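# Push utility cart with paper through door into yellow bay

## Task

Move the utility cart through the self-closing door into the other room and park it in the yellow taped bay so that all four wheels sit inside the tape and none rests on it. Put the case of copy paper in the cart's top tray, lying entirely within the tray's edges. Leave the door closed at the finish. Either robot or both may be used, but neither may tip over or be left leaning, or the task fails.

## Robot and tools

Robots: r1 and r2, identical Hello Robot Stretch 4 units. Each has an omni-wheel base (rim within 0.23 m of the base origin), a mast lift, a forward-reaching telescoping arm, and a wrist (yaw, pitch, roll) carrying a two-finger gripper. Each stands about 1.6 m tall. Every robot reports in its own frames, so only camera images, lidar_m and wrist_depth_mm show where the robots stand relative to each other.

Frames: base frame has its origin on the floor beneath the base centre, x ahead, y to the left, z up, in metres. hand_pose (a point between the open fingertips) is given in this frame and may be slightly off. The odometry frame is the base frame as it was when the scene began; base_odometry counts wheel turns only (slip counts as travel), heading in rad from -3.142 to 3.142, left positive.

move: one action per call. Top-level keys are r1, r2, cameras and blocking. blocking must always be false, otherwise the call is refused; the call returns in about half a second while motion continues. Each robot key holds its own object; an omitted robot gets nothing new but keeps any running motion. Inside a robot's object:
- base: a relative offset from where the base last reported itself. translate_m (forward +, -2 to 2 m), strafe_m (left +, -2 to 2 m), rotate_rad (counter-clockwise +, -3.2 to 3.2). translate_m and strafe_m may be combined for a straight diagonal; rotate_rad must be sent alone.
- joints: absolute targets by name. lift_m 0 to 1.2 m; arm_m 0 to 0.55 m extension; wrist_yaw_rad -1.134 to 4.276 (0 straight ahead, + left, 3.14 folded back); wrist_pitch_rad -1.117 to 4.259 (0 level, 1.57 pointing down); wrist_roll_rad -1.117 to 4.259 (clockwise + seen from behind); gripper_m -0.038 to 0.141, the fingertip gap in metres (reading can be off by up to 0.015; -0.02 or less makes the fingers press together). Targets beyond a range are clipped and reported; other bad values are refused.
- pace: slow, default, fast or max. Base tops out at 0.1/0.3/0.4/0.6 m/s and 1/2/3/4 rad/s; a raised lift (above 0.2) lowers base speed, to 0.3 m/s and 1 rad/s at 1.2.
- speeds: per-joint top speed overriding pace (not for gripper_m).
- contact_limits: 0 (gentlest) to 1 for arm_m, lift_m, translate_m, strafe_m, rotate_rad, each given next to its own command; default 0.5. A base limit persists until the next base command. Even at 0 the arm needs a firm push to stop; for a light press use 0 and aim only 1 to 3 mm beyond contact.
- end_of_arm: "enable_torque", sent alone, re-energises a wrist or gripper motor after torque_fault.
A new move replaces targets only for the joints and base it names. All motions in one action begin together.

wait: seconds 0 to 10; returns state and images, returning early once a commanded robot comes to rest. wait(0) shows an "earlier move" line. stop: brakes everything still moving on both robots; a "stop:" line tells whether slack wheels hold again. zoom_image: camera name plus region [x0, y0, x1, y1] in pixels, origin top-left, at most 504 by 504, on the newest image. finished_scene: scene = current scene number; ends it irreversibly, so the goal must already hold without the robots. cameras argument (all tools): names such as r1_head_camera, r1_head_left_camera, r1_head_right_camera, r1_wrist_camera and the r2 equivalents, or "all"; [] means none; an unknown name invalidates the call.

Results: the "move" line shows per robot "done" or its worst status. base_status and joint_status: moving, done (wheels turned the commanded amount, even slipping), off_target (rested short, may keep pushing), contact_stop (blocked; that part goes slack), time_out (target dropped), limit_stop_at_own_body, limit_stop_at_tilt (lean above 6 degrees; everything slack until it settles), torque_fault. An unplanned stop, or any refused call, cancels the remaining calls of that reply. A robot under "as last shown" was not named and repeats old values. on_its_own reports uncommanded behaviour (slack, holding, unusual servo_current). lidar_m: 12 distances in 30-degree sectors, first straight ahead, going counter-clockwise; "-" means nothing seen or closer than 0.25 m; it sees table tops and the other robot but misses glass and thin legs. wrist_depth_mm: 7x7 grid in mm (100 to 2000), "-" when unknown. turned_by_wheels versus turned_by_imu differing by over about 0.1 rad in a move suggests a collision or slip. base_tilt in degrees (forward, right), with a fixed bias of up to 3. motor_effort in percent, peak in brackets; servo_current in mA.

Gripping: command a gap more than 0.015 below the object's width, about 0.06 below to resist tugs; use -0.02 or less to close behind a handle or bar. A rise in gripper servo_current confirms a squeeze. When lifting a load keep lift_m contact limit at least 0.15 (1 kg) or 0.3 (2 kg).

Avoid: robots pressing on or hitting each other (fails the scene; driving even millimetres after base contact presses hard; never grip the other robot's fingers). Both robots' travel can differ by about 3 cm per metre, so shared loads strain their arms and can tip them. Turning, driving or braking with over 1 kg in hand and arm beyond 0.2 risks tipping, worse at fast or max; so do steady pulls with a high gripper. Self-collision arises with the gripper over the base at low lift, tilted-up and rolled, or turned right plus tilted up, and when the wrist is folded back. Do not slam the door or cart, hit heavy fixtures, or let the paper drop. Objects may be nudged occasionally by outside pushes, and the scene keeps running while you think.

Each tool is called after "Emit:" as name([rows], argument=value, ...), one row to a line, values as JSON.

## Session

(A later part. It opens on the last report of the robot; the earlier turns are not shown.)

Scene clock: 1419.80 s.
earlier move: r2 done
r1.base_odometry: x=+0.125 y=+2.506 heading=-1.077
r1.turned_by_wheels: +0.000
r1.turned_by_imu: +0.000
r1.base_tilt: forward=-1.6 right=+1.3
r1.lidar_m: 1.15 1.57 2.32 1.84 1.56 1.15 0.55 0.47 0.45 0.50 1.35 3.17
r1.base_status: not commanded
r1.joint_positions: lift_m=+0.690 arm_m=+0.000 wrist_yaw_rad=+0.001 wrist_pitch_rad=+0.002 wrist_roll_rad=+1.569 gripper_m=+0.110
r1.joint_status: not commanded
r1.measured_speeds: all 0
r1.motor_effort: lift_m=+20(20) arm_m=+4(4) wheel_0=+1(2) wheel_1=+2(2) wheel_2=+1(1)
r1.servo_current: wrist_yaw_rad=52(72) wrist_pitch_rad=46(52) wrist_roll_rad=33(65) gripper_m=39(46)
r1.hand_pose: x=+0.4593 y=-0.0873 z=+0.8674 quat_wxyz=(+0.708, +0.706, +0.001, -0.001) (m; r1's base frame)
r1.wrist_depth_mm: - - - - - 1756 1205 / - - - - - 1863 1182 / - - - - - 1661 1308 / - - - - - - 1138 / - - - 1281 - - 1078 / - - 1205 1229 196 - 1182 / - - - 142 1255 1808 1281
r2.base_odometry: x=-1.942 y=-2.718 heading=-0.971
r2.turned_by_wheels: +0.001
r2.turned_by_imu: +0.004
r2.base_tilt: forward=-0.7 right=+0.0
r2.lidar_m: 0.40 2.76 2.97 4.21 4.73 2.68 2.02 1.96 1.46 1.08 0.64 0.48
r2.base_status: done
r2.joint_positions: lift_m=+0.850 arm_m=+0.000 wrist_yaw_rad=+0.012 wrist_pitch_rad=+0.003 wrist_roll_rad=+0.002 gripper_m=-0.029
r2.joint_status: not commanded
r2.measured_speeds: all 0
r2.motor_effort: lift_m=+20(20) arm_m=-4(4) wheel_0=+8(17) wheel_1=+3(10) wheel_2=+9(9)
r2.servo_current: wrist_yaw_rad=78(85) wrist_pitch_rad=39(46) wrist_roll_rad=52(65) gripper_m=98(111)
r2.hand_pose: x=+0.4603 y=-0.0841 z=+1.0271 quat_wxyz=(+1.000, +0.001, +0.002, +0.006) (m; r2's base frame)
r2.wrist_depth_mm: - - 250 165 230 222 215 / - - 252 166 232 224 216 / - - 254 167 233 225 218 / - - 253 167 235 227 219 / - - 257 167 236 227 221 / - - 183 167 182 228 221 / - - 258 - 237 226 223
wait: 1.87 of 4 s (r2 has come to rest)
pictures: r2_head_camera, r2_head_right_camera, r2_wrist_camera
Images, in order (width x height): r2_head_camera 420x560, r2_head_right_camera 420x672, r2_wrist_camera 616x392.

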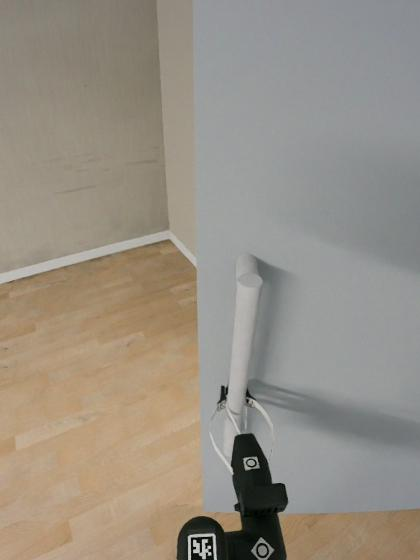

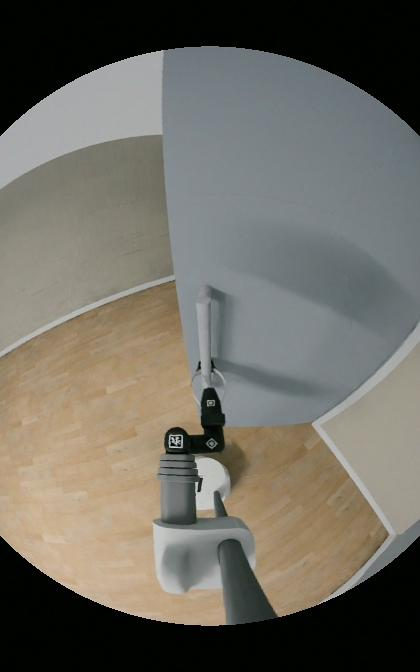

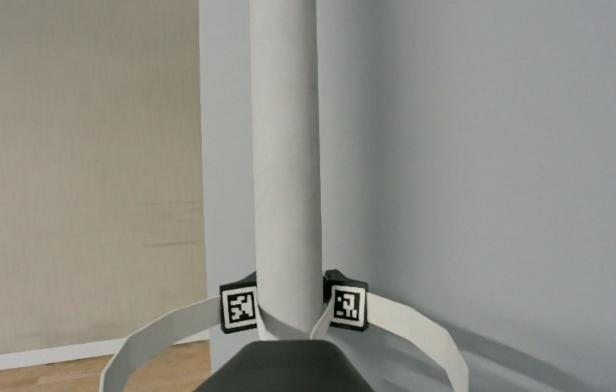

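Emit:
move(r2={"base":{"translate_m":0.273,"strafe_m":0.012},"joints":{"wrist_yaw_rad":-0.286},"speeds":{"wrist_yaw_rad":0.16}}, blocking=false, cameras=[])

Emit:
wait(seconds=4, cameras=["r2_head_camera"])

Scene clock: 1441.90 s.
move: r2 moving
r1: as last shown
r1.turned_by_imu: -0.001
r1.base_tilt: forward=-1.6 right=+1.2
r1.lidar_m: 1.13 1.57 2.30 1.87 1.54 1.12 0.58 0.44 0.45 0.51 1.35 3.17
r1.servo_current: wrist_yaw_rad=46(52) wrist_pitch_rad=39(46) wrist_roll_rad=52(59) gripper_m=39(52)
r1.wrist_depth_mm: - - - - - 1708 1205 / - - - - - 1863 1205 / - - - - - 1618 1281 / - - - - - - 1138 / - - - 1281 - - 1078 / - - 1205 1205 196 - 1205 / - - - 142 1336 1863 1255
r2.base_odometry: x=-1.923 y=-2.742 heading=-0.969
r2.turned_by_wheels: +0.002
r2.turned_by_imu: +0.005
r2.base_tilt: forward=-0.7 right=+0.1
r2.lidar_m: 0.38 2.76 2.93 4.15 4.75 2.70 2.05 2.00 1.44 1.09 0.62 0.48
r2.base_status: translate_m moving; strafe_m moving
r2.joint_positions: lift_m=+0.850 arm_m=+0.000 wrist_yaw_rad=-0.027 wrist_pitch_rad=+0.003 wrist_roll_rad=+0.002 gripper_m=-0.029
r2.joint_status: wrist_yaw_rad moving
r2.measured_speeds: translate_m=+0.121 strafe_m=+0.005 rotate_rad=+0.002 lift_m=+0.000 arm_m=+0.000 wrist_yaw_rad=-0.121 wrist_pitch_rad=+0.000 wrist_roll_rad=+0.000
r2.motor_effort: lift_m=+20(20) arm_m=-4(4) wheel_0=+12(15) wheel_1=+9(9) wheel_2=-4(6)
r2.servo_current: wrist_yaw_rad=442(442) wrist_pitch_rad=46(46) wrist_roll_rad=39(59) gripper_m=98(104)
r2.hand_pose: x=+0.4569 y=-0.0950 z=+1.0271 quat_wxyz=(+1.000, +0.001, +0.002, -0.013) (m; r2's base frame)
r2.wrist_depth_mm: - - 249 163 229 220 214 / - - 251 163 231 222 216 / - - 252 164 232 224 217 / - - 254 169 234 226 219 / - - 256 165 236 226 220 / - - 184 166 180 226 221 / - - 260 - 237 224 223
pictures: none
No camera images: "cameras" was empty.

Scene clock: 1443.90 s.
earlier move: r2 off_target
r1.base_odometry: x=+0.125 y=+2.506 heading=-1.077
r1.turned_by_wheels: +0.000
r1.turned_by_imu: +0.000
r1.base_tilt: forward=-1.6 right=+1.3
r1.lidar_m: 1.16 1.60 2.32 1.87 1.56 1.13 0.57 0.46 0.43 0.50 1.30 3.16
r1.base_status: not commanded
r1.joint_positions: lift_m=+0.690 arm_m=+0.000 wrist_yaw_rad=+0.001 wrist_pitch_rad=+0.002 wrist_roll_rad=+1.569 gripper_m=+0.110
r1.joint_status: not commanded
r1.measured_speeds: all 0
r1.motor_effort: lift_m=+20(20) arm_m=+4(4) wheel_0=+1(2) wheel_1=+2(2) wheel_2=+1(1)
r1.servo_current: wrist_yaw_rad=59(65) wrist_pitch_rad=46(52) wrist_roll_rad=46(65) gripper_m=39(52)
r1.hand_pose: x=+0.4593 y=-0.0873 z=+0.8674 quat_wxyz=(+0.708, +0.706, +0.001, -0.001) (m; r1's base frame)
r1.wrist_depth_mm: - - - - - 1756 1229 / - - - - - 1808 1229 / - - - - - 1661 1308 / - - - - - - 1138 / - - - 1281 - - 1118 / - - 1205 1229 196 - 1182 / - - - 142 1281 1808 1281
r2.base_odometry: x=-1.777 y=-2.936 heading=-0.969
r2.turned_by_wheels: +0.000
r2.turned_by_imu: +0.004
r2.base_tilt: forward=-0.6 right=+0.1
r2.lidar_m: 0.47 2.53 2.71 3.87 4.84 2.97 2.28 2.22 1.30 0.81 0.51 0.39
r2.base_status: done
r2.joint_positions: lift_m=+0.850 arm_m=+0.000 wrist_yaw_rad=-0.243 wrist_pitch_rad=+0.003 wrist_roll_rad=+0.002 gripper_m=-0.029
r2.joint_status: wrist_yaw_rad off_target (ended at -0.243, target -0.286)
r2.measured_speeds: all 0
r2.on_its_own: wrist_yaw_rad is at rest, and its servo_current (371 mA) is outside its rest range (0 to 104 mA)
r2.motor_effort: lift_m=+20(20) arm_m=-4(4) wheel_0=+4(20) wheel_1=+3(10) wheel_2=+12(12)
r2.servo_current: wrist_yaw_rad=371(507) wrist_pitch_rad=39(52) wrist_roll_rad=59(59) gripper_m=104(104)
r2.hand_pose: x=+0.4298 y=-0.1542 z=+1.0271 quat_wxyz=(+0.993, +0.001, +0.001, -0.121) (m; r2's base frame)
r2.wrist_depth_mm: - - 251 167 229 220 212 / - - 253 167 231 220 213 / - - 254 167 232 223 215 / - - 255 167 234 224 217 / - - 259 166 235 225 218 / - - 183 167 181 225 219 / - - 1921 - 236 223 220
wait: 2.00 of 4 s (r2 has come to rest)
pictures: r2_head_camera
Images, in order (width x height): r2_head_camera 420x560.

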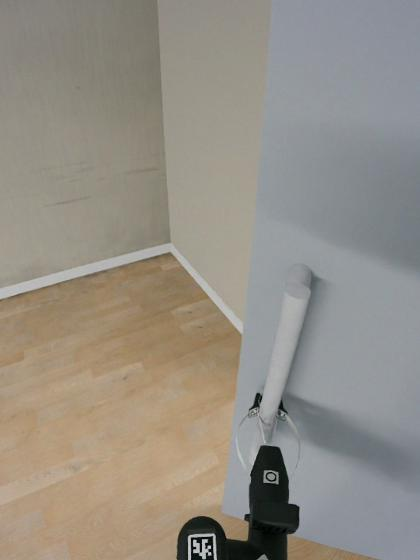

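Emit:
move(r2={"base":{"translate_m":0.263,"strafe_m":-0.055},"joints":{"wrist_yaw_rad":-0.53},"speeds":{"wrist_yaw_rad":0.16}}, blocking=false, cameras=[])

Emit:
wait(seconds=4, cameras=["r2_head_camera"])

Scene clock: 1449.47 s.
move: r2 moving
r1: as last shown
r1.lidar_m: 1.14 1.57 2.29 1.87 1.55 1.16 0.58 0.44 0.46 0.50 1.29 3.16
r1.motor_effort: lift_m=+20(20) arm_m=+4(4) wheel_0=+2(2) wheel_1=+2(2) wheel_2=+1(1)
r1.servo_current: wrist_yaw_rad=46(59) wrist_pitch_rad=46(52) wrist_roll_rad=39(59) gripper_m=39(46)
r1.wrist_depth_mm: - - - - - 1708 1205 / - - - - - 1863 1229 / - - - - - 1708 1308 / - - - - - - 1118 / - - - 1308 - - 1078 / - - 1182 1229 196 - 1205 / - - - 143 1308 1863 1281
r2.base_odometry: x=-1.765 y=-2.965 heading=-0.967
r2.turned_by_wheels: +0.002
r2.turned_by_imu: +0.003
r2.base_tilt: forward=-0.7 right=+0.0
r2.lidar_m: 0.44 2.51 2.63 3.82 4.85 3.01 2.28 2.24 1.26 0.79 0.50 0.38
r2.base_status: translate_m moving; strafe_m moving
r2.joint_positions: lift_m=+0.850 arm_m=+0.000 wrist_yaw_rad=-0.299 wrist_pitch_rad=+0.003 wrist_roll_rad=+0.002 gripper_m=-0.029
r2.joint_status: wrist_yaw_rad moving
r2.measured_speeds: translate_m=+0.121 strafe_m=-0.025 rotate_rad=+0.002 lift_m=+0.000 arm_m=+0.000 wrist_yaw_rad=-0.141 wrist_pitch_rad=+0.000 wrist_roll_rad=+0.000
r2.motor_effort: lift_m=+20(20) arm_m=-4(4) wheel_0=+19(19) wheel_1=+7(7) wheel_2=+1(9)
r2.servo_current: wrist_yaw_rad=676(676) wrist_pitch_rad=39(46) wrist_roll_rad=52(59) gripper_m=91(104)
r2.hand_pose: x=+0.4207 y=-0.1686 z=+1.0271 quat_wxyz=(+0.989, +0.001, +0.001, -0.149) (m; r2's base frame)
r2.wrist_depth_mm: - - 249 233 228 220 213 / - - 252 235 229 221 213 / - - 252 236 232 223 216 / - - 253 237 232 224 216 / - - 256 175 235 224 219 / - - 180 174 231 227 218 / - - 259 - 235 225 221
pictures: none
No camera images: "cameras" was empty.

Scene clock: 1451.43 s.
earlier move: r2 off_target
r1.base_odometry: x=+0.125 y=+2.506 heading=-1.077
r1.turned_by_wheels: +0.000
r1.turned_by_imu: +0.000
r1.base_tilt: forward=-1.6 right=+1.3
r1.lidar_m: 1.15 1.59 2.30 1.86 1.55 1.15 0.56 0.47 0.47 0.50 1.23 3.16
r1.base_status: not commanded
r1.joint_positions: lift_m=+0.690 arm_m=+0.000 wrist_yaw_rad=+0.001 wrist_pitch_rad=+0.002 wrist_roll_rad=+1.569 gripper_m=+0.110
r1.joint_status: not commanded
r1.measured_speeds: all 0
r1.motor_effort: lift_m=+20(20) arm_m=+3(4) wheel_0=+1(2) wheel_1=+2(2) wheel_2=+1(1)
r1.servo_current: wrist_yaw_rad=46(65) wrist_pitch_rad=46(52) wrist_roll_rad=46(65) gripper_m=46(46)
r1.hand_pose: x=+0.4593 y=-0.0873 z=+0.8674 quat_wxyz=(+0.708, +0.706, +0.001, -0.001) (m; r1's base frame)
r1.wrist_depth_mm: - - - - - 1708 1205 / - - - - - 1921 1182 / - - - - - 1661 1281 / - - - - - - 1098 / - - - 1281 - - 1098 / - - 1205 1205 196 - 1205 / - - - 142 1308 1808 1281
r2.base_odometry: x=-1.673 y=-3.184 heading=-0.968
r2.turned_by_wheels: -0.001
r2.turned_by_imu: +0.004
r2.base_tilt: forward=-0.6 right=+0.1
r2.lidar_m: 1.26 2.31 2.48 3.57 5.02 3.26 2.48 2.43 1.09 0.58 0.45 0.37
r2.base_status: done
r2.joint_positions: lift_m=+0.850 arm_m=+0.000 wrist_yaw_rad=-0.491 wrist_pitch_rad=+0.003 wrist_roll_rad=+0.002 gripper_m=-0.029
r2.joint_status: wrist_yaw_rad off_target (ended at -0.491, target -0.530)
r2.measured_speeds: all 0
r2.on_its_own: wrist_yaw_rad is at rest, and its servo_current (312 mA) is outside its rest range (0 to 104 mA)
r2.motor_effort: lift_m=+20(20) arm_m=-4(4) wheel_0=+0(22) wheel_1=+4(10) wheel_2=+8(10)
r2.servo_current: wrist_yaw_rad=312(741) wrist_pitch_rad=39(46) wrist_roll_rad=65(65) gripper_m=98(104)
r2.hand_pose: x=+0.3840 y=-0.2131 z=+1.0271 quat_wxyz=(+0.970, +0.001, +0.001, -0.243) (m; r2's base frame)
r2.wrist_depth_mm: - - 251 164 229 219 212 / - - 252 166 231 220 213 / 1808 - 252 166 232 222 213 / 1808 - 255 167 234 222 215 / 1863 - 257 167 236 223 216 / - - 183 167 180 226 217 / - - - - 236 222 218
wait: 1.97 of 4 s (r2 has come to rest)
pictures: r2_head_camera
Images, in order (width x height): r2_head_camera 420x560.

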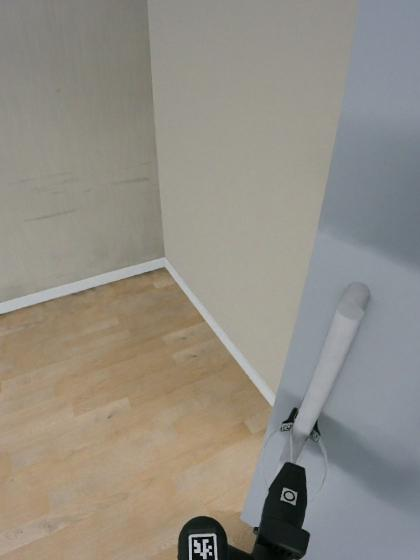

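Emit:
move(r2={"base":{"translate_m":0.231,"strafe_m":-0.13},"joints":{"wrist_yaw_rad":-0.78},"speeds":{"wrist_yaw_rad":0.16}}, blocking=false, cameras=[])

Emit:
wait(seconds=4, cameras=["r2_head_camera","r2_head_right_camera"])

Scene clock: 1458.90 s.
move: r2 moving
r1: as last shown
r1.lidar_m: 1.16 1.56 2.31 1.88 1.54 1.15 0.57 0.47 0.44 0.51 1.20 3.16
r1.motor_effort: lift_m=+20(20) arm_m=+4(4) wheel_0=+1(2) wheel_1=+2(2) wheel_2=+1(1)
r1.servo_current: wrist_yaw_rad=46(72) wrist_pitch_rad=46(52) wrist_roll_rad=39(65) gripper_m=46(46)
r1.wrist_depth_mm: - - - - - 1708 1229 / - - - - - 1863 1205 / - - - - - 1661 1308 / - - - - - - 1160 / - - - 1281 - - 1098 / - - 1205 1229 196 - 1229 / - - - 142 1308 1808 1255
r2.base_odometry: x=-1.670 y=-3.220 heading=-0.967
r2.turned_by_wheels: +0.002
r2.turned_by_imu: +0.003
r2.base_tilt: forward=-0.6 right=+0.1
r2.lidar_m: 1.21 2.29 2.43 3.56 5.02 3.28 2.49 2.34 1.02 0.55 0.44 0.38
r2.base_status: translate_m moving; strafe_m moving
r2.joint_positions: lift_m=+0.850 arm_m=+0.000 wrist_yaw_rad=-0.548 wrist_pitch_rad=+0.003 wrist_roll_rad=+0.002 gripper_m=-0.029
r2.joint_status: wrist_yaw_rad moving
r2.measured_speeds: translate_m=+0.122 strafe_m=-0.068 rotate_rad=-0.005 lift_m=+0.000 arm_m=+0.000 wrist_yaw_rad=-0.137 wrist_pitch_rad=+0.000 wrist_roll_rad=+0.000
r2.motor_effort: lift_m=+20(20) arm_m=-4(4) wheel_0=+15(15) wheel_1=+5(6) wheel_2=+1(6)
r2.servo_current: wrist_yaw_rad=553(553) wrist_pitch_rad=46(46) wrist_roll_rad=46(52) gripper_m=98(98)
r2.hand_pose: x=+0.3716 y=-0.2248 z=+1.0271 quat_wxyz=(+0.963, +0.001, +0.001, -0.270) (m; r2's base frame)
r2.wrist_depth_mm: - - 248 233 227 218 211 / 1756 - 250 235 229 219 211 / 1708 - 252 173 229 221 213 / 1756 - 253 172 233 223 215 / 1708 - 255 172 233 223 216 / - - 179 167 229 224 217 / - - 259 - 235 223 218
pictures: none
No camera images: "cameras" was empty.

Scene clock: 1460.73 s.
earlier move: r2 off_target
r1.base_odometry: x=+0.125 y=+2.506 heading=-1.077
r1.turned_by_wheels: +0.000
r1.turned_by_imu: +0.000
r1.base_tilt: forward=-1.6 right=+1.3
r1.lidar_m: 1.16 1.55 2.29 1.85 1.56 1.17 0.58 0.44 0.45 0.51 1.11 3.17
r1.base_status: not commanded
r1.joint_positions: lift_m=+0.690 arm_m=+0.000 wrist_yaw_rad=+0.001 wrist_pitch_rad=+0.002 wrist_roll_rad=+1.569 gripper_m=+0.110
r1.joint_status: not commanded
r1.measured_speeds: all 0
r1.motor_effort: lift_m=+20(20) arm_m=+3(4) wheel_0=+2(2) wheel_1=+2(2) wheel_2=+1(1)
r1.servo_current: wrist_yaw_rad=39(72) wrist_pitch_rad=46(52) wrist_roll_rad=46(65) gripper_m=46(46)
r1.hand_pose: x=+0.4593 y=-0.0873 z=+0.8674 quat_wxyz=(+0.708, +0.706, +0.001, -0.001) (m; r1's base frame)
r1.wrist_depth_mm: - - - - - 1756 1229 / - - - - - 1921 1205 / - - - - - 1661 1281 / - - - - - - 1160 / - - - 1255 - - 1098 / - - 1205 1229 196 - 1205 / - - - 142 1336 1808 1255
r2.base_odometry: x=-1.649 y=-3.448 heading=-0.967
r2.turned_by_wheels: +0.000
r2.turned_by_imu: +0.004
r2.base_tilt: forward=-0.6 right=+0.1
r2.lidar_m: 0.92 2.17 2.32 3.37 5.22 3.41 2.63 1.75 0.72 0.44 0.40 0.36
r2.base_status: done
r2.joint_positions: lift_m=+0.850 arm_m=+0.000 wrist_yaw_rad=-0.728 wrist_pitch_rad=+0.003 wrist_roll_rad=+0.002 gripper_m=-0.029
r2.joint_status: wrist_yaw_rad off_target (ended at -0.728, target -0.780)
r2.measured_speeds: all 0
r2.on_its_own: wrist_yaw_rad is at rest, and its servo_current (527 mA) is outside its rest range (0 to 104 mA)
r2.motor_effort: lift_m=+20(20) arm_m=-4(4) wheel_0=-3(21) wheel_1=+5(7) wheel_2=+11(12)
r2.servo_current: wrist_yaw_rad=527(683) wrist_pitch_rad=46(52) wrist_roll_rad=46(59) gripper_m=98(104)
r2.hand_pose: x=+0.3281 y=-0.2571 z=+1.0271 quat_wxyz=(+0.935, +0.002, +0.001, -0.356) (m; r2's base frame)
r2.wrist_depth_mm: - - 252 163 226 214 207 / - - 253 163 229 215 - / - - 255 167 229 218 208 / - - 257 168 231 218 210 / - - 259 167 233 220 211 / - - 181 167 227 220 213 / - - - - 233 218 213
wait: 1.83 of 4 s (r2 has come to rest)
pictures: r2_head_camera, r2_head_right_camera
Images, in order (width x height): r2_head_camera 420x560, r2_head_right_camera 420x672.

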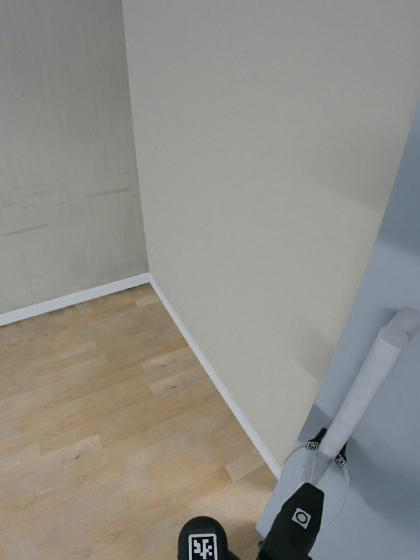

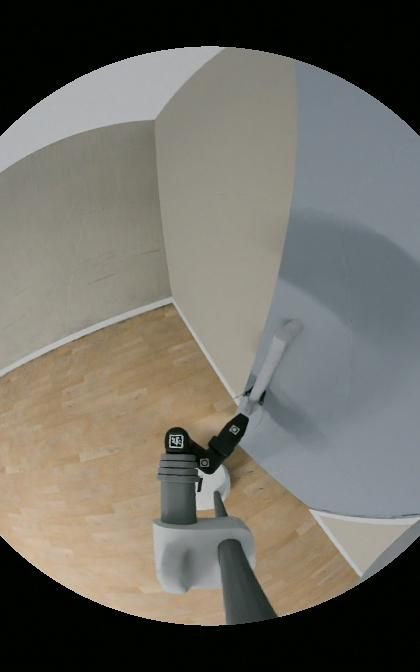

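Emit:
move(r2={"base":{"translate_m":0.115,"strafe_m":-0.092},"joints":{"wrist_yaw_rad":-0.96},"speeds":{"wrist_yaw_rad":0.16},"pace":"slow"}, blocking=false, cameras=[])

Emit:
wait(seconds=5, cameras=["r2_head_camera","r2_head_right_camera"])

Scene clock: 1467.73 s.
move: r2 moving
r1: as last shown
r1.lidar_m: 1.14 1.57 2.30 1.86 1.55 1.15 0.56 0.46 0.46 0.49 1.11 3.16
r1.motor_effort: lift_m=+20(20) arm_m=+4(4) wheel_0=+2(2) wheel_1=+2(2) wheel_2=+1(1)
r1.servo_current: wrist_yaw_rad=46(65) wrist_pitch_rad=46(52) wrist_roll_rad=52(52) gripper_m=39(46)
r1.wrist_depth_mm: - - - - - 1708 1205 / - - - - - 1921 1229 / - - - - - 1618 1308 / - - - - - - 1138 / - - - 1281 - - 1098 / - - 1255 1229 196 - 1205 / - - - 142 1308 1808 1255
r2.base_odometry: x=-1.649 y=-3.461 heading=-0.966
r2.turned_by_wheels: +0.001
r2.turned_by_imu: +0.002
r2.base_tilt: forward=-0.7 right=+0.1
r2.lidar_m: 0.90 2.16 2.32 3.38 5.24 3.41 2.63 1.74 0.69 0.43 0.39 0.34
r2.base_status: translate_m moving; strafe_m moving
r2.joint_positions: lift_m=+0.850 arm_m=+0.000 wrist_yaw_rad=-0.774 wrist_pitch_rad=+0.003 wrist_roll_rad=+0.002 gripper_m=-0.029
r2.joint_status: wrist_yaw_rad moving
r2.measured_speeds: translate_m=+0.041 strafe_m=-0.033 rotate_rad=+0.002 lift_m=+0.000 arm_m=+0.000 wrist_yaw_rad=-0.074 wrist_pitch_rad=+0.000 wrist_roll_rad=+0.000
r2.motor_effort: lift_m=+20(20) arm_m=-4(4) wheel_0=+11(11) wheel_1=-4(5) wheel_2=+7(11)
r2.servo_current: wrist_yaw_rad=943(956) wrist_pitch_rad=39(52) wrist_roll_rad=39(65) gripper_m=98(98)
r2.hand_pose: x=+0.3160 y=-0.2641 z=+1.0271 quat_wxyz=(+0.926, +0.002, +0.001, -0.378) (m; r2's base frame)
r2.wrist_depth_mm: - - 250 232 226 215 206 / - - 254 166 228 216 - / - - 254 236 229 217 210 / - - 254 237 231 219 211 / - - 256 176 233 220 212 / - - 174 168 229 223 213 / - - - - 234 220 215
pictures: none
No camera images: "cameras" was empty.

Scene clock: 1469.93 s.
earlier move: r2 off_target
r1.base_odometry: x=+0.125 y=+2.506 heading=-1.077
r1.turned_by_wheels: +0.000
r1.turned_by_imu: +0.000
r1.base_tilt: forward=-1.6 right=+1.2
r1.lidar_m: 1.16 1.60 2.30 1.84 1.57 1.15 0.56 0.44 0.46 0.49 1.02 3.17
r1.base_status: not commanded
r1.joint_positions: lift_m=+0.690 arm_m=+0.000 wrist_yaw_rad=+0.001 wrist_pitch_rad=+0.002 wrist_roll_rad=+1.569 gripper_m=+0.110
r1.joint_status: not commanded
r1.measured_speeds: all 0
r1.motor_effort: lift_m=+20(20) arm_m=+4(4) wheel_0=+1(2) wheel_1=+2(2) wheel_2=+1(1)
r1.servo_current: wrist_yaw_rad=59(65) wrist_pitch_rad=46(52) wrist_roll_rad=52(65) gripper_m=46(46)
r1.hand_pose: x=+0.4593 y=-0.0873 z=+0.8674 quat_wxyz=(+0.708, +0.706, +0.001, -0.001) (m; r1's base frame)
r1.wrist_depth_mm: - - - - - 1708 1229 / - - - - - 1808 1205 / - - - - - 1661 1336 / - - - - - - 1118 / - - - 1281 - - 1078 / - - 1205 1229 196 - 1205 / - - - 142 1308 1863 1281
r2.base_odometry: x=-1.659 y=-3.595 heading=-0.966
r2.turned_by_wheels: +0.000
r2.turned_by_imu: +0.004
r2.base_tilt: forward=-0.6 right=+0.1
r2.lidar_m: 0.70 2.09 2.26 3.29 5.34 3.51 2.69 1.39 0.55 0.40 0.36 0.33
r2.base_status: done
r2.joint_positions: lift_m=+0.850 arm_m=+0.000 wrist_yaw_rad=-0.910 wrist_pitch_rad=+0.003 wrist_roll_rad=+0.002 gripper_m=-0.029
r2.joint_status: wrist_yaw_rad off_target (ended at -0.910, target -0.960)
r2.measured_speeds: all 0
r2.on_its_own: wrist_yaw_rad is at rest, and its servo_current (494 mA) is outside its rest range (0 to 104 mA)
r2.motor_effort: lift_m=+20(20) arm_m=-3(4) wheel_0=+3(22) wheel_1=-2(6) wheel_2=+9(11)
r2.servo_current: wrist_yaw_rad=494(975) wrist_pitch_rad=46(52) wrist_roll_rad=59(65) gripper_m=65(98)
r2.hand_pose: x=+0.2790 y=-0.2813 z=+1.0271 quat_wxyz=(+0.898, +0.002, +0.001, -0.439) (m; r2's base frame)
r2.wrist_depth_mm: 404 370 249 164 225 215 207 / 407 373 253 233 229 216 - / 407 375 254 235 229 217 210 / 415 379 255 236 229 218 211 / 421 382 258 174 231 220 212 / 424 384 179 167 229 221 213 / 427 377 345 - 233 219 214
wait: 2.20 of 5 s (r2 has come to rest)
pictures: r2_head_camera, r2_head_right_camera
Images, in order (width x height): r2_head_camera 420x560, r2_head_right_camera 420x672.

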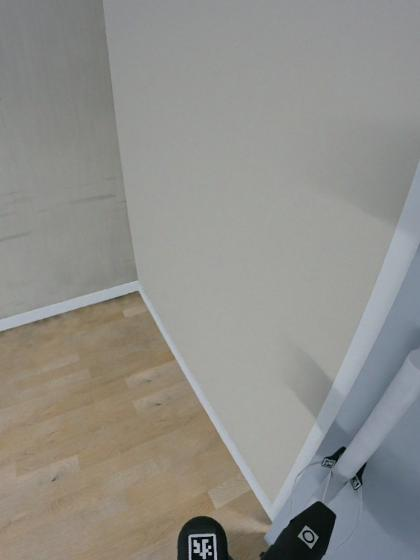

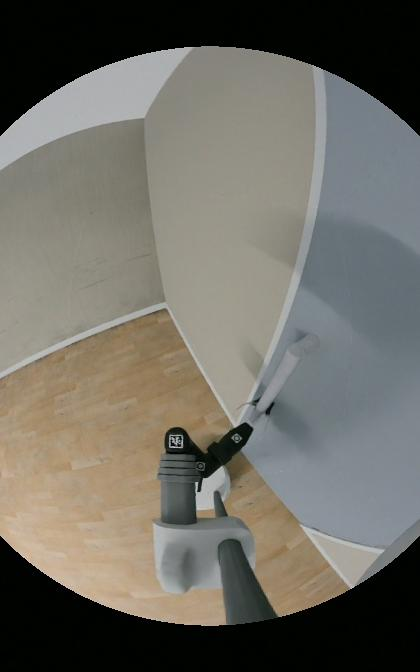

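Emit:
move(r2={"base":{"translate_m":0.025,"strafe_m":-0.04},"joints":{"wrist_yaw_rad":-0.93},"pace":"slow"}, blocking=false, cameras=[])

Emit:
wait(seconds=3, cameras=[])

Emit:
move(r2={"joints":{"gripper_m":0.11}}, blocking=false, cameras=[])

Emit:
wait(seconds=3, cameras=["r2_head_camera","r2_wrist_camera"])

Scene clock: 1481.27 s.
move: r2 moving
r1: as last shown
r1.turned_by_imu: -0.001
r1.base_tilt: forward=-1.6 right=+1.3
r1.lidar_m: 1.16 1.58 2.31 1.83 1.56 1.12 0.56 0.46 0.45 0.52 1.02 3.16
r1.motor_effort: lift_m=+20(20) arm_m=+4(4) wheel_0=+2(2) wheel_1=+2(2) wheel_2=+1(1)
r1.servo_current: wrist_yaw_rad=52(59) wrist_pitch_rad=46(46) wrist_roll_rad=39(52) gripper_m=39(46)
r1.wrist_depth_mm: - - - - - 1756 1229 / - - - - - 1863 1205 / - - - - - 1618 1308 / - - - - - - 1138 / - - - 1255 - - 1098 / - - 1205 1255 196 - 1205 / - - - 142 1308 1808 1281
r2.base_odometry: x=-1.664 y=-3.607 heading=-0.965
r2.turned_by_wheels: +0.001
r2.turned_by_imu: +0.003
r2.base_tilt: forward=-0.6 right=+0.1
r2.lidar_m: 0.70 2.09 2.25 3.31 5.34 3.50 2.73 1.33 0.56 0.38 0.35 0.33
r2.base_status: translate_m moving; strafe_m moving
r2.joint_positions: lift_m=+0.850 arm_m=+0.000 wrist_yaw_rad=-0.909 wrist_pitch_rad=+0.003 wrist_roll_rad=+0.002 gripper_m=-0.029
r2.joint_status: wrist_yaw_rad off_target (ended at -0.909, target -0.930)
r2.measured_speeds: translate_m=+0.025 strafe_m=-0.040 rotate_rad=-0.001 lift_m=+0.000 arm_m=+0.000 wrist_yaw_rad=+0.000 wrist_pitch_rad=+0.000 wrist_roll_rad=+0.000
r2.motor_effort: lift_m=+20(20) arm_m=-4(4) wheel_0=+6(11) wheel_1=-4(5) wheel_2=+5(9)
r2.servo_current: wrist_yaw_rad=124(527) wrist_pitch_rad=46(46) wrist_roll_rad=52(52) gripper_m=85(85)
r2.hand_pose: x=+0.2791 y=-0.2813 z=+1.0271 quat_wxyz=(+0.898, +0.002, +0.001, -0.439) (m; r2's base frame)
r2.wrist_depth_mm: 387 359 250 165 224 213 206 / 392 357 252 231 226 215 - / 399 364 253 234 227 216 208 / 399 364 255 236 228 216 209 / 407 368 257 204 231 217 211 / 407 373 178 167 227 219 212 / 413 368 263 - 231 217 213
pictures: none
No camera images: "cameras" was empty.

Scene clock: 1482.43 s.
earlier move: r2 done
r1.base_odometry: x=+0.125 y=+2.506 heading=-1.077
r1.turned_by_wheels: +0.000
r1.turned_by_imu: +0.000
r1.base_tilt: forward=-1.6 right=+1.3
r1.lidar_m: 1.16 1.57 2.32 1.89 1.56 1.16 0.56 0.47 0.46 0.49 0.98 3.17
r1.base_status: not commanded
r1.joint_positions: lift_m=+0.690 arm_m=+0.000 wrist_yaw_rad=+0.001 wrist_pitch_rad=+0.002 wrist_roll_rad=+1.569 gripper_m=+0.110
r1.joint_status: not commanded
r1.measured_speeds: all 0
r1.motor_effort: lift_m=+20(20) arm_m=+4(4) wheel_0=+2(2) wheel_1=+2(2) wheel_2=+1(1)
r1.servo_current: wrist_yaw_rad=39(65) wrist_pitch_rad=46(52) wrist_roll_rad=46(65) gripper_m=46(52)
r1.hand_pose: x=+0.4593 y=-0.0873 z=+0.8674 quat_wxyz=(+0.708, +0.706, +0.001, -0.001) (m; r1's base frame)
r1.wrist_depth_mm: - - - - - 1756 1205 / - - - - - 1863 1229 / - - - - - 1618 1336 / - - - - - - 1118 / - - - 1281 - - 1098 / - - 1182 1229 196 - 1205 / - - - 142 1281 1808 1255
r2.base_odometry: x=-1.677 y=-3.639 heading=-0.966
r2.turned_by_wheels: +0.000
r2.turned_by_imu: +0.000
r2.base_tilt: forward=-0.6 right=+0.1
r2.lidar_m: 0.66 2.09 2.23 3.29 5.39 3.46 2.73 1.18 0.49 0.40 0.36 0.31
r2.base_status: done
r2.joint_positions: lift_m=+0.850 arm_m=+0.000 wrist_yaw_rad=-0.908 wrist_pitch_rad=+0.003 wrist_roll_rad=+0.002 gripper_m=-0.029
r2.joint_status: wrist_yaw_rad off_target (ended at -0.909, target -0.930)
r2.measured_speeds: translate_m=+0.000 strafe_m=+0.000 rotate_rad=+0.000 lift_m=+0.000 arm_m=+0.000 wrist_yaw_rad=+0.002 wrist_pitch_rad=+0.000 wrist_roll_rad=+0.000
r2.on_its_own: wrist_yaw_rad is at rest, and its servo_current (130 mA) is outside its rest range (0 to 104 mA)
r2.motor_effort: lift_m=+20(20) arm_m=-4(4) wheel_0=+1(14) wheel_1=-3(6) wheel_2=+9(9)
r2.servo_current: wrist_yaw_rad=130(527) wrist_pitch_rad=39(46) wrist_roll_rad=46(65) gripper_m=72(85)
r2.hand_pose: x=+0.2795 y=-0.2811 z=+1.0271 quat_wxyz=(+0.899, +0.002, +0.001, -0.438) (m; r2's base frame)
r2.wrist_depth_mm: 342 319 256 231 223 211 201 / 349 317 258 233 225 212 - / 351 320 259 173 227 213 204 / 353 324 259 172 229 214 204 / 353 324 262 172 229 216 206 / 362 327 182 167 224 216 207 / 362 301 291 - 229 213 208
wait: 1.17 of 3 s (r2 has come to rest)
pictures: none
No camera images: "cameras" was empty.

Scene clock: 1482.93 s.
move: r2 moving
r1: as last shown
r1.base_tilt: forward=-1.6 right=+1.2
r1.lidar_m: 1.15 1.57 2.31 1.86 1.54 1.15 0.57 0.45 0.45 0.51 0.98 3.15
r1.motor_effort: lift_m=+20(20) arm_m=+4(4) wheel_0=+1(2) wheel_1=+2(2) wheel_2=+1(1)
r1.servo_current: wrist_yaw_rad=59(65) wrist_pitch_rad=46(46) wrist_roll_rad=52(65) gripper_m=46(46)
r1.wrist_depth_mm: - - - - - 1756 1229 / - - - - - 1863 1205 / - - - - - 1618 1281 / - - - - - - 1138 / - - - 1281 - - 1098 / - - 1182 1205 196 - 1205 / - - - 142 1308 1863 1255
r2.base_odometry: x=-1.677 y=-3.639 heading=-0.966
r2.turned_by_wheels: +0.000
r2.turned_by_imu: +0.000
r2.base_tilt: forward=-0.6 right=+0.1
r2.lidar_m: 0.67 2.10 2.23 3.32 5.39 3.48 2.72 1.22 0.53 0.39 0.36 0.32
r2.base_status: not commanded
r2.joint_positions: lift_m=+0.850 arm_m=+0.000 wrist_yaw_rad=-0.908 wrist_pitch_rad=+0.003 wrist_roll_rad=+0.002 gripper_m=-0.003
r2.joint_status: gripper_m moving
r2.measured_speeds: all 0
r2.motor_effort: lift_m=+20(20) arm_m=-4(4) wheel_0=+1(2) wheel_1=-3(3) wheel_2=+9(9)
r2.servo_current: wrist_yaw_rad=137(143) wrist_pitch_rad=39(46) wrist_roll_rad=52(59) gripper_m=98(98)
r2.hand_pose: x=+0.2796 y=-0.2811 z=+1.0271 quat_wxyz=(+0.899, +0.002, +0.001, -0.438) (m; r2's base frame)
r2.wrist_depth_mm: 345 317 278 236 228 213 204 / 349 319 260 236 229 216 - / 353 320 263 176 229 216 206 / 355 324 264 175 233 216 208 / 355 325 267 175 233 219 210 / 362 329 185 181 229 220 211 / 362 334 291 - 232 217 211
pictures: none
No camera images: "cameras" was empty.

Scene clock: 1484.53 s.
earlier move: r2 done
r1.base_odometry: x=+0.125 y=+2.506 heading=-1.077
r1.turned_by_wheels: +0.000
r1.turned_by_imu: +0.000
r1.base_tilt: forward=-1.6 right=+1.3
r1.lidar_m: 1.16 1.56 2.32 1.86 1.57 1.17 0.58 0.45 0.45 0.50 0.95 3.15
r1.base_status: not commanded
r1.joint_positions: lift_m=+0.690 arm_m=+0.000 wrist_yaw_rad=+0.001 wrist_pitch_rad=+0.002 wrist_roll_rad=+1.569 gripper_m=+0.110
r1.joint_status: not commanded
r1.measured_speeds: all 0
r1.motor_effort: lift_m=+20(20) arm_m=+4(4) wheel_0=+1(2) wheel_1=+2(2) wheel_2=+1(1)
r1.servo_current: wrist_yaw_rad=33(65) wrist_pitch_rad=39(46) wrist_roll_rad=52(72) gripper_m=46(52)
r1.hand_pose: x=+0.4593 y=-0.0873 z=+0.8674 quat_wxyz=(+0.708, +0.706, +0.001, -0.001) (m; r1's base frame)
r1.wrist_depth_mm: - - - - - 1756 1205 / - - - - - 1863 1229 / - - - - - 1661 1281 / - - - - - - 1118 / - - - 1255 - - 1098 / - - 1205 1205 196 - 1205 / - - - 142 1281 1808 1281
r2.base_odometry: x=-1.677 y=-3.639 heading=-0.966
r2.turned_by_wheels: +0.000
r2.turned_by_imu: +0.000
r2.base_tilt: forward=-0.7 right=+0.0
r2.lidar_m: 0.66 2.09 2.23 3.28 5.41 3.51 2.71 1.22 0.52 0.40 0.39 0.35
r2.base_status: not commanded
r2.joint_positions: lift_m=+0.850 arm_m=+0.000 wrist_yaw_rad=-0.927 wrist_pitch_rad=+0.003 wrist_roll_rad=+0.002 gripper_m=+0.110
r2.joint_status: all done
r2.measured_speeds: all 0
r2.motor_effort: lift_m=+20(20) arm_m=-4(4) wheel_0=+1(2) wheel_1=-3(3) wheel_2=+5(9)
r2.servo_current: wrist_yaw_rad=46(143) wrist_pitch_rad=46(52) wrist_roll_rad=52(59) gripper_m=52(111)
r2.hand_pose: x=+0.2741 y=-0.2831 z=+1.0271 quat_wxyz=(+0.895, +0.002, +0.001, -0.447) (m; r2's base frame)
r2.wrist_depth_mm: 325 291 285 265 254 241 231 / 330 293 287 266 254 242 232 / 332 296 289 267 257 244 233 / 336 298 289 268 258 244 235 / 340 297 287 271 260 247 237 / 340 317 200 215 200 246 237 / 345 301 291 - 262 245 238
wait: 1.60 of 3 s (r2 has come to rest)
pictures: r2_head_camera, r2_wrist_camera
Images, in order (width x height): r2_head_camera 420x560, r2_wrist_camera 616x392.

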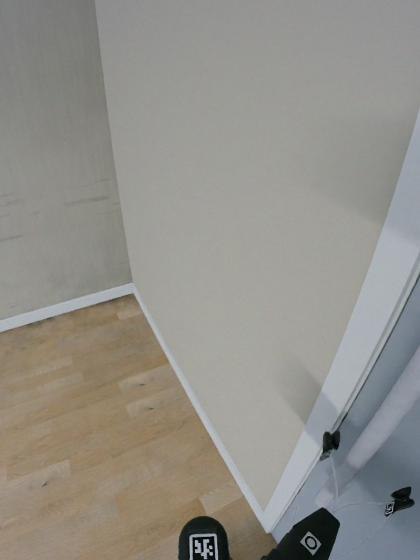

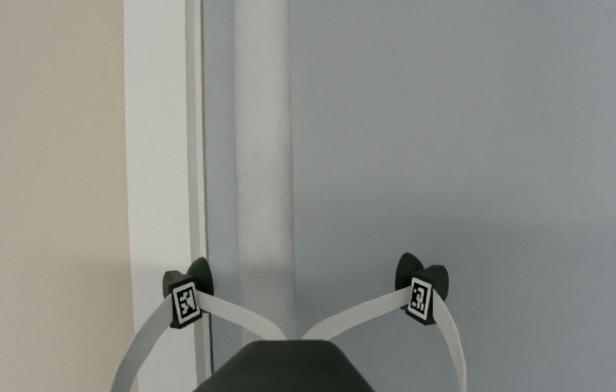

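Emit:
move(r2={"base":{"translate_m":-0.24,"strafe_m":0.32}}, blocking=false, cameras=[])

Emit:
wait(seconds=4, cameras=["r2_head_camera","r2_head_right_camera"])

Emit:
move(r2={"base":{"rotate_rad":-0.8}}, blocking=false, cameras=[])

Emit:
wait(seconds=3, cameras=["r2_head_camera","r1_head_camera"])

Scene clock: 1491.50 s.
move: r2 moving
r1: as last shown
r1.lidar_m: 1.17 1.57 2.32 1.85 1.56 1.13 0.59 0.45 0.46 0.51 0.95 3.16
r1.motor_effort: lift_m=+20(20) arm_m=+4(4) wheel_0=+2(2) wheel_1=+2(2) wheel_2=+1(1)
r1.servo_current: wrist_yaw_rad=33(65) wrist_pitch_rad=46(46) wrist_roll_rad=52(59) gripper_m=46(46)
r1.wrist_depth_mm: - - - - - 1708 1205 / - - - - - 1863 1229 / - - - - - 1618 1308 / - - - - - - 1138 / - - - 1281 - - 1078 / - - 1229 1229 196 - 1182 / - - - 142 1308 1863 1281
r2.base_odometry: x=-1.668 y=-3.609 heading=-0.965
r2.turned_by_wheels: +0.001
r2.turned_by_imu: +0.001
r2.base_tilt: forward=-0.6 right=+0.1
r2.lidar_m: 0.72 2.09 2.23 3.27 5.37 3.47 2.71 1.33 0.57 0.43 0.42 0.40
r2.base_status: translate_m moving; strafe_m moving
r2.joint_positions: lift_m=+0.850 arm_m=+0.000 wrist_yaw_rad=-0.927 wrist_pitch_rad=+0.003 wrist_roll_rad=+0.002 gripper_m=+0.110
r2.joint_status: not commanded
r2.measured_speeds: translate_m=-0.072 strafe_m=+0.100 rotate_rad=-0.005 lift_m=+0.000 arm_m=+0.000 wrist_yaw_rad=+0.000 wrist_pitch_rad=+0.000 wrist_roll_rad=+0.000
r2.motor_effort: lift_m=+20(20) arm_m=-4(4) wheel_0=-10(12) wheel_1=+8(8) wheel_2=+10(10)
r2.servo_current: wrist_yaw_rad=52(52) wrist_pitch_rad=39(46) wrist_roll_rad=33(59) gripper_m=52(52)
r2.hand_pose: x=+0.2741 y=-0.2831 z=+1.0271 quat_wxyz=(+0.895, +0.002, +0.001, -0.447) (m; r2's base frame)
r2.wrist_depth_mm: 364 338 310 291 281 264 254 / 364 340 314 294 283 267 256 / 366 343 317 294 286 268 258 / 373 345 317 297 287 270 258 / 377 347 320 298 289 272 260 / 377 351 202 236 200 270 263 / 379 357 324 - 289 271 263
pictures: none
No camera images: "cameras" was empty.

Scene clock: 1493.83 s.
earlier move: r2 done
r1.base_odometry: x=+0.125 y=+2.506 heading=-1.077
r1.turned_by_wheels: +0.000
r1.turned_by_imu: +0.000
r1.base_tilt: forward=-1.6 right=+1.3
r1.lidar_m: 1.15 1.60 2.31 1.87 1.55 1.15 0.58 0.45 0.46 0.50 0.95 3.15
r1.base_status: not commanded
r1.joint_positions: lift_m=+0.690 arm_m=+0.000 wrist_yaw_rad=+0.001 wrist_pitch_rad=+0.002 wrist_roll_rad=+1.569 gripper_m=+0.110
r1.joint_status: not commanded
r1.measured_speeds: all 0
r1.motor_effort: lift_m=+20(20) arm_m=+4(4) wheel_0=+1(2) wheel_1=+2(2) wheel_2=+1(1)
r1.servo_current: wrist_yaw_rad=39(78) wrist_pitch_rad=46(52) wrist_roll_rad=46(78) gripper_m=46(52)
r1.hand_pose: x=+0.4593 y=-0.0873 z=+0.8674 quat_wxyz=(+0.708, +0.706, +0.001, -0.001) (m; r1's base frame)
r1.wrist_depth_mm: - - - - - 1708 1182 / - - - - - 1863 1229 / - - - - - 1661 1308 / - - - - - - 1138 / - - - 1255 - - 1098 / - - 1205 1229 195 - 1205 / - - - 142 1336 1921 1255
r2.base_odometry: x=-1.551 y=-3.259 heading=-0.966
r2.turned_by_wheels: +0.000
r2.turned_by_imu: +0.000
r2.base_tilt: forward=-0.7 right=+0.1
r2.lidar_m: 1.27 2.16 2.34 3.42 5.02 3.38 2.63 2.38 1.06 0.82 0.77 0.84
r2.base_status: done
r2.joint_positions: lift_m=+0.850 arm_m=+0.000 wrist_yaw_rad=-0.927 wrist_pitch_rad=+0.003 wrist_roll_rad=+0.002 gripper_m=+0.110
r2.joint_status: not commanded
r2.measured_speeds: all 0
r2.motor_effort: lift_m=+20(20) arm_m=-4(4) wheel_0=-2(15) wheel_1=+2(8) wheel_2=+4(11)
r2.servo_current: wrist_yaw_rad=52(65) wrist_pitch_rad=39(46) wrist_roll_rad=46(59) gripper_m=46(59)
r2.hand_pose: x=+0.2741 y=-0.2831 z=+1.0271 quat_wxyz=(+0.894, +0.002, +0.001, -0.447) (m; r2's base frame)
r2.wrist_depth_mm: - - - - - - - / - - - 591 - - - / - - - 591 - - - / - - - 683 - - - / - - 683 691 - - - / - - 193 603 189 - - / - - - - - - -
wait: 2.33 of 4 s (r2 has come to rest)
pictures: r2_head_camera, r2_head_right_camera
Images, in order (width x height): r2_head_camera 420x560, r2_head_right_camera 420x672.

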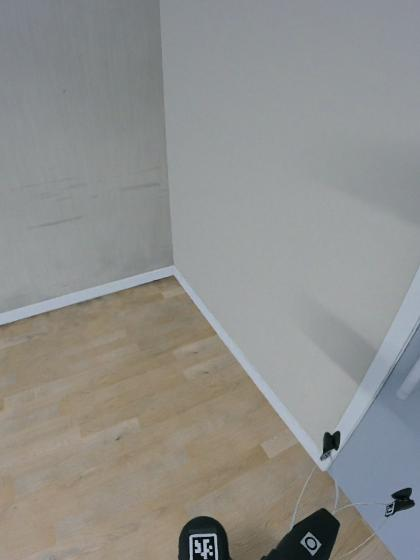

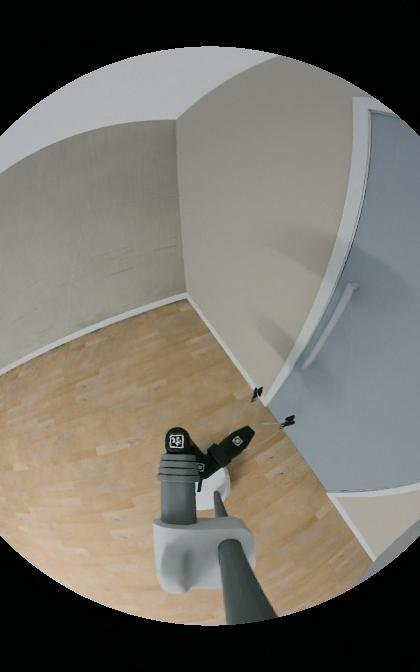

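Scene clock: 1494.33 s.
move: r2 moving
r1: as last shown
r1.lidar_m: 1.14 1.56 2.31 1.86 1.56 1.14 0.56 0.44 0.44 0.49 0.95 3.16
r1.servo_current: wrist_yaw_rad=46(65) wrist_pitch_rad=46(46) wrist_roll_rad=46(52) gripper_m=46(46)
r1.wrist_depth_mm: - - - - - 1708 1229 / - - - - - 1921 1229 / - - - - - 1618 1281 / - - - - - - 1118 / - - - 1281 - - 1078 / - - 1182 1229 196 - 1205 / - - - 142 1308 1756 1229
r2.base_odometry: x=-1.551 y=-3.259 heading=-1.217
r2.turned_by_wheels: -0.252
r2.turned_by_imu: -0.245
r2.base_tilt: forward=-0.7 right=+0.1
r2.lidar_m: 1.00 1.97 2.18 2.69 5.01 4.60 2.82 2.58 1.40 0.90 0.77 0.74
r2.base_status: rotate_rad moving
r2.joint_positions: lift_m=+0.850 arm_m=+0.000 wrist_yaw_rad=-0.927 wrist_pitch_rad=+0.003 wrist_roll_rad=+0.002 gripper_m=+0.110
r2.joint_status: not commanded
r2.measured_speeds: translate_m=+0.001 strafe_m=-0.001 rotate_rad=-0.979 lift_m=+0.000 arm_m=+0.000 wrist_yaw_rad=+0.000 wrist_pitch_rad=+0.000 wrist_roll_rad=+0.000
r2.motor_effort: lift_m=+20(20) arm_m=-3(4) wheel_0=+5(9) wheel_1=+9(10) wheel_2=+11(11)
r2.servo_current: wrist_yaw_rad=59(59) wrist_pitch_rad=46(46) wrist_roll_rad=46(59) gripper_m=52(52)
r2.hand_pose: x=+0.2741 y=-0.2831 z=+1.0271 quat_wxyz=(+0.894, +0.002, +0.001, -0.447) (m; r2's base frame)
r2.wrist_depth_mm: - - 640 - - - - / - 640 574 - - - - / - 647 569 - - - - / - - 569 - - - - / - - 569 - - - - / - - 193 - 189 - - / - - - - - - -
pictures: none
No camera images: "cameras" was empty.

Scene clock: 1495.40 s.
earlier move: r2 done
r1.base_odometry: x=+0.125 y=+2.506 heading=-1.077
r1.turned_by_wheels: +0.000
r1.turned_by_imu: +0.000
r1.base_tilt: forward=-1.6 right=+1.3
r1.lidar_m: 1.14 1.56 2.33 1.87 1.56 1.18 0.57 0.46 0.46 0.50 0.93 3.15
r1.base_status: not commanded
r1.joint_positions: lift_m=+0.690 arm_m=+0.000 wrist_yaw_rad=+0.001 wrist_pitch_rad=+0.002 wrist_roll_rad=+1.569 gripper_m=+0.110
r1.joint_status: not commanded
r1.measured_speeds: all 0
r1.motor_effort: lift_m=+20(20) arm_m=+4(4) wheel_0=+1(2) wheel_1=+2(2) wheel_2=+1(1)
r1.servo_current: wrist_yaw_rad=33(72) wrist_pitch_rad=39(46) wrist_roll_rad=52(65) gripper_m=39(52)
r1.hand_pose: x=+0.4593 y=-0.0873 z=+0.8674 quat_wxyz=(+0.708, +0.706, +0.001, -0.001) (m; r1's base frame)
r1.wrist_depth_mm: - - - - - 1756 1205 / - - - - - 1863 1229 / - - - - - 1618 1281 / - - - - - - 1118 / - - - 1281 - - 1078 / - - 1182 1229 196 - 1205 / - - - 142 1308 1808 1255
r2.base_odometry: x=-1.551 y=-3.259 heading=-1.765
r2.turned_by_wheels: -0.547
r2.turned_by_imu: -0.533
r2.base_tilt: forward=-0.7 right=+0.1
r2.lidar_m: 0.76 0.98 1.89 2.19 2.67 5.02 - 2.85 2.56 1.46 0.89 0.79
r2.base_status: done
r2.joint_positions: lift_m=+0.850 arm_m=+0.000 wrist_yaw_rad=-0.927 wrist_pitch_rad=+0.003 wrist_roll_rad=+0.002 gripper_m=+0.110
r2.joint_status: not commanded
r2.measured_speeds: all 0
r2.motor_effort: lift_m=+20(20) arm_m=-4(4) wheel_0=+4(9) wheel_1=+3(10) wheel_2=+3(11)
r2.servo_current: wrist_yaw_rad=52(59) wrist_pitch_rad=46(46) wrist_roll_rad=39(59) gripper_m=52(59)
r2.hand_pose: x=+0.2740 y=-0.2832 z=+1.0271 quat_wxyz=(+0.894, +0.002, +0.001, -0.447) (m; r2's base frame)
r2.wrist_depth_mm: - - - - - - - / - - - - - - - / - - - - - - - / - - - - - - - / - - - - - - - / - - 193 - 189 - - / - - - - - - -
wait: 1.07 of 3 s (r2 has come to rest)
pictures: r1_head_camera, r2_head_camera
Images, in order (width x height): r1_head_camera 420x560, r2_head_camera 420x560.

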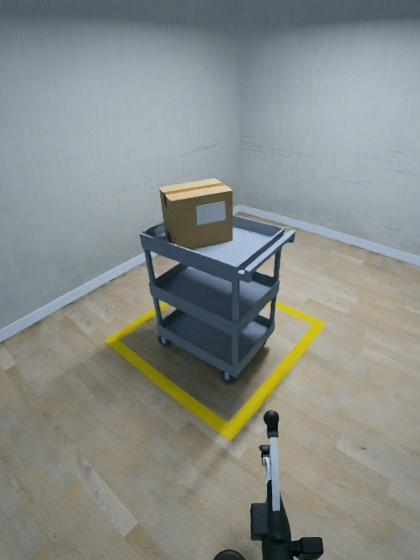

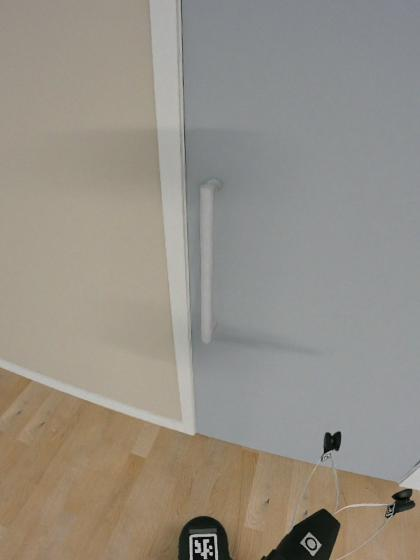

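Emit:
wait(seconds=0.1, cameras=["r2_head_camera","r1_head_camera"])

Emit:
zoom_image(camera="r2_head_camera", region=[140, 0, 300, 440])

Scene clock: 1507.17 s.
r1.base_odometry: x=+0.125 y=+2.506 heading=-1.077
r1.turned_by_wheels: +0.000
r1.turned_by_imu: -0.001
r1.base_tilt: forward=-1.6 right=+1.2
r1.lidar_m: 1.15 1.59 2.30 1.88 1.56 1.13 0.59 0.47 0.46 0.51 0.97 3.16
r1.base_status: not commanded
r1.joint_positions: lift_m=+0.690 arm_m=+0.000 wrist_yaw_rad=+0.001 wrist_pitch_rad=+0.002 wrist_roll_rad=+1.569 gripper_m=+0.110
r1.joint_status: not commanded
r1.measured_speeds: all 0
r1.motor_effort: lift_m=+20(20) arm_m=+4(4) wheel_0=+1(2) wheel_1=+2(2) wheel_2=+1(1)
r1.servo_current: wrist_yaw_rad=59(72) wrist_pitch_rad=39(46) wrist_roll_rad=46(65) gripper_m=46(52)
r1.hand_pose: x=+0.4593 y=-0.0873 z=+0.8674 quat_wxyz=(+0.708, +0.706, +0.001, -0.001) (m; r1's base frame)
r1.wrist_depth_mm: - - - - - 1708 1229 / - - - - - 1921 1205 / - - - - - 1661 1281 / - - - - - - 1118 / - - - 1281 - - 1078 / - - 1229 1205 196 - 1182 / - - - 142 1308 1756 1255
r2.base_odometry: x=-1.551 y=-3.259 heading=-1.765
r2.turned_by_wheels: +0.000
r2.turned_by_imu: +0.002
r2.base_tilt: forward=-0.7 right=+0.1
r2.lidar_m: 0.74 0.99 1.88 2.19 2.68 5.02 - 2.86 2.56 1.44 0.88 0.78
r2.base_status: done
r2.joint_positions: lift_m=+0.850 arm_m=+0.000 wrist_yaw_rad=-0.927 wrist_pitch_rad=+0.003 wrist_roll_rad=+0.002 gripper_m=+0.110
r2.joint_status: not commanded
r2.measured_speeds: all 0
r2.motor_effort: lift_m=+20(20) arm_m=-4(4) wheel_0=+4(9) wheel_1=+3(10) wheel_2=+2(11)
r2.servo_current: wrist_yaw_rad=52(59) wrist_pitch_rad=46(46) wrist_roll_rad=65(59) gripper_m=52(59)
r2.hand_pose: x=+0.2740 y=-0.2832 z=+1.0271 quat_wxyz=(+0.894, +0.002, +0.001, -0.447) (m; r2's base frame)
r2.wrist_depth_mm: - - - - - - - / - - - - - - - / - - - - - - - / - - - - - - - / - - - - - - - / - - 193 - 189 - - / - - - - - - -
wait: 0.10 s; at rest from the start
pictures: r1_head_camera, r2_head_camera
Images, in order (width x height): r1_head_camera 420x560, r2_head_camera 420x560.

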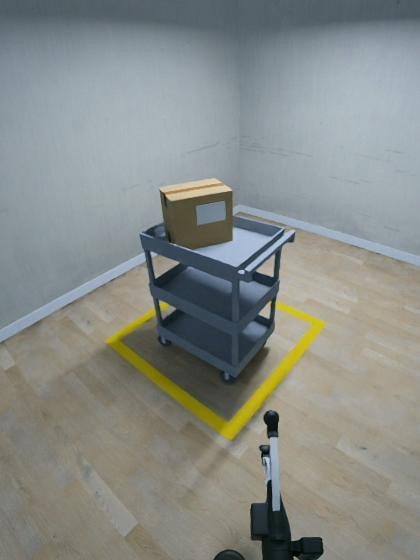

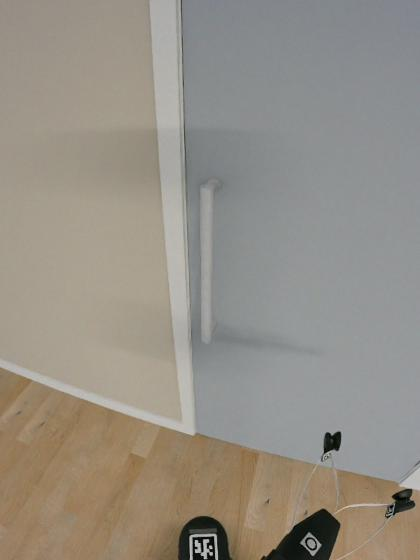

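Scaled by 1.145 from the camera's 420x560 image, which has a finer 1200x1600 frame.

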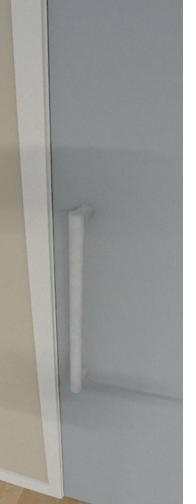

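Emit:
finished_scene(scene=1)

The scene is finished: the task was done.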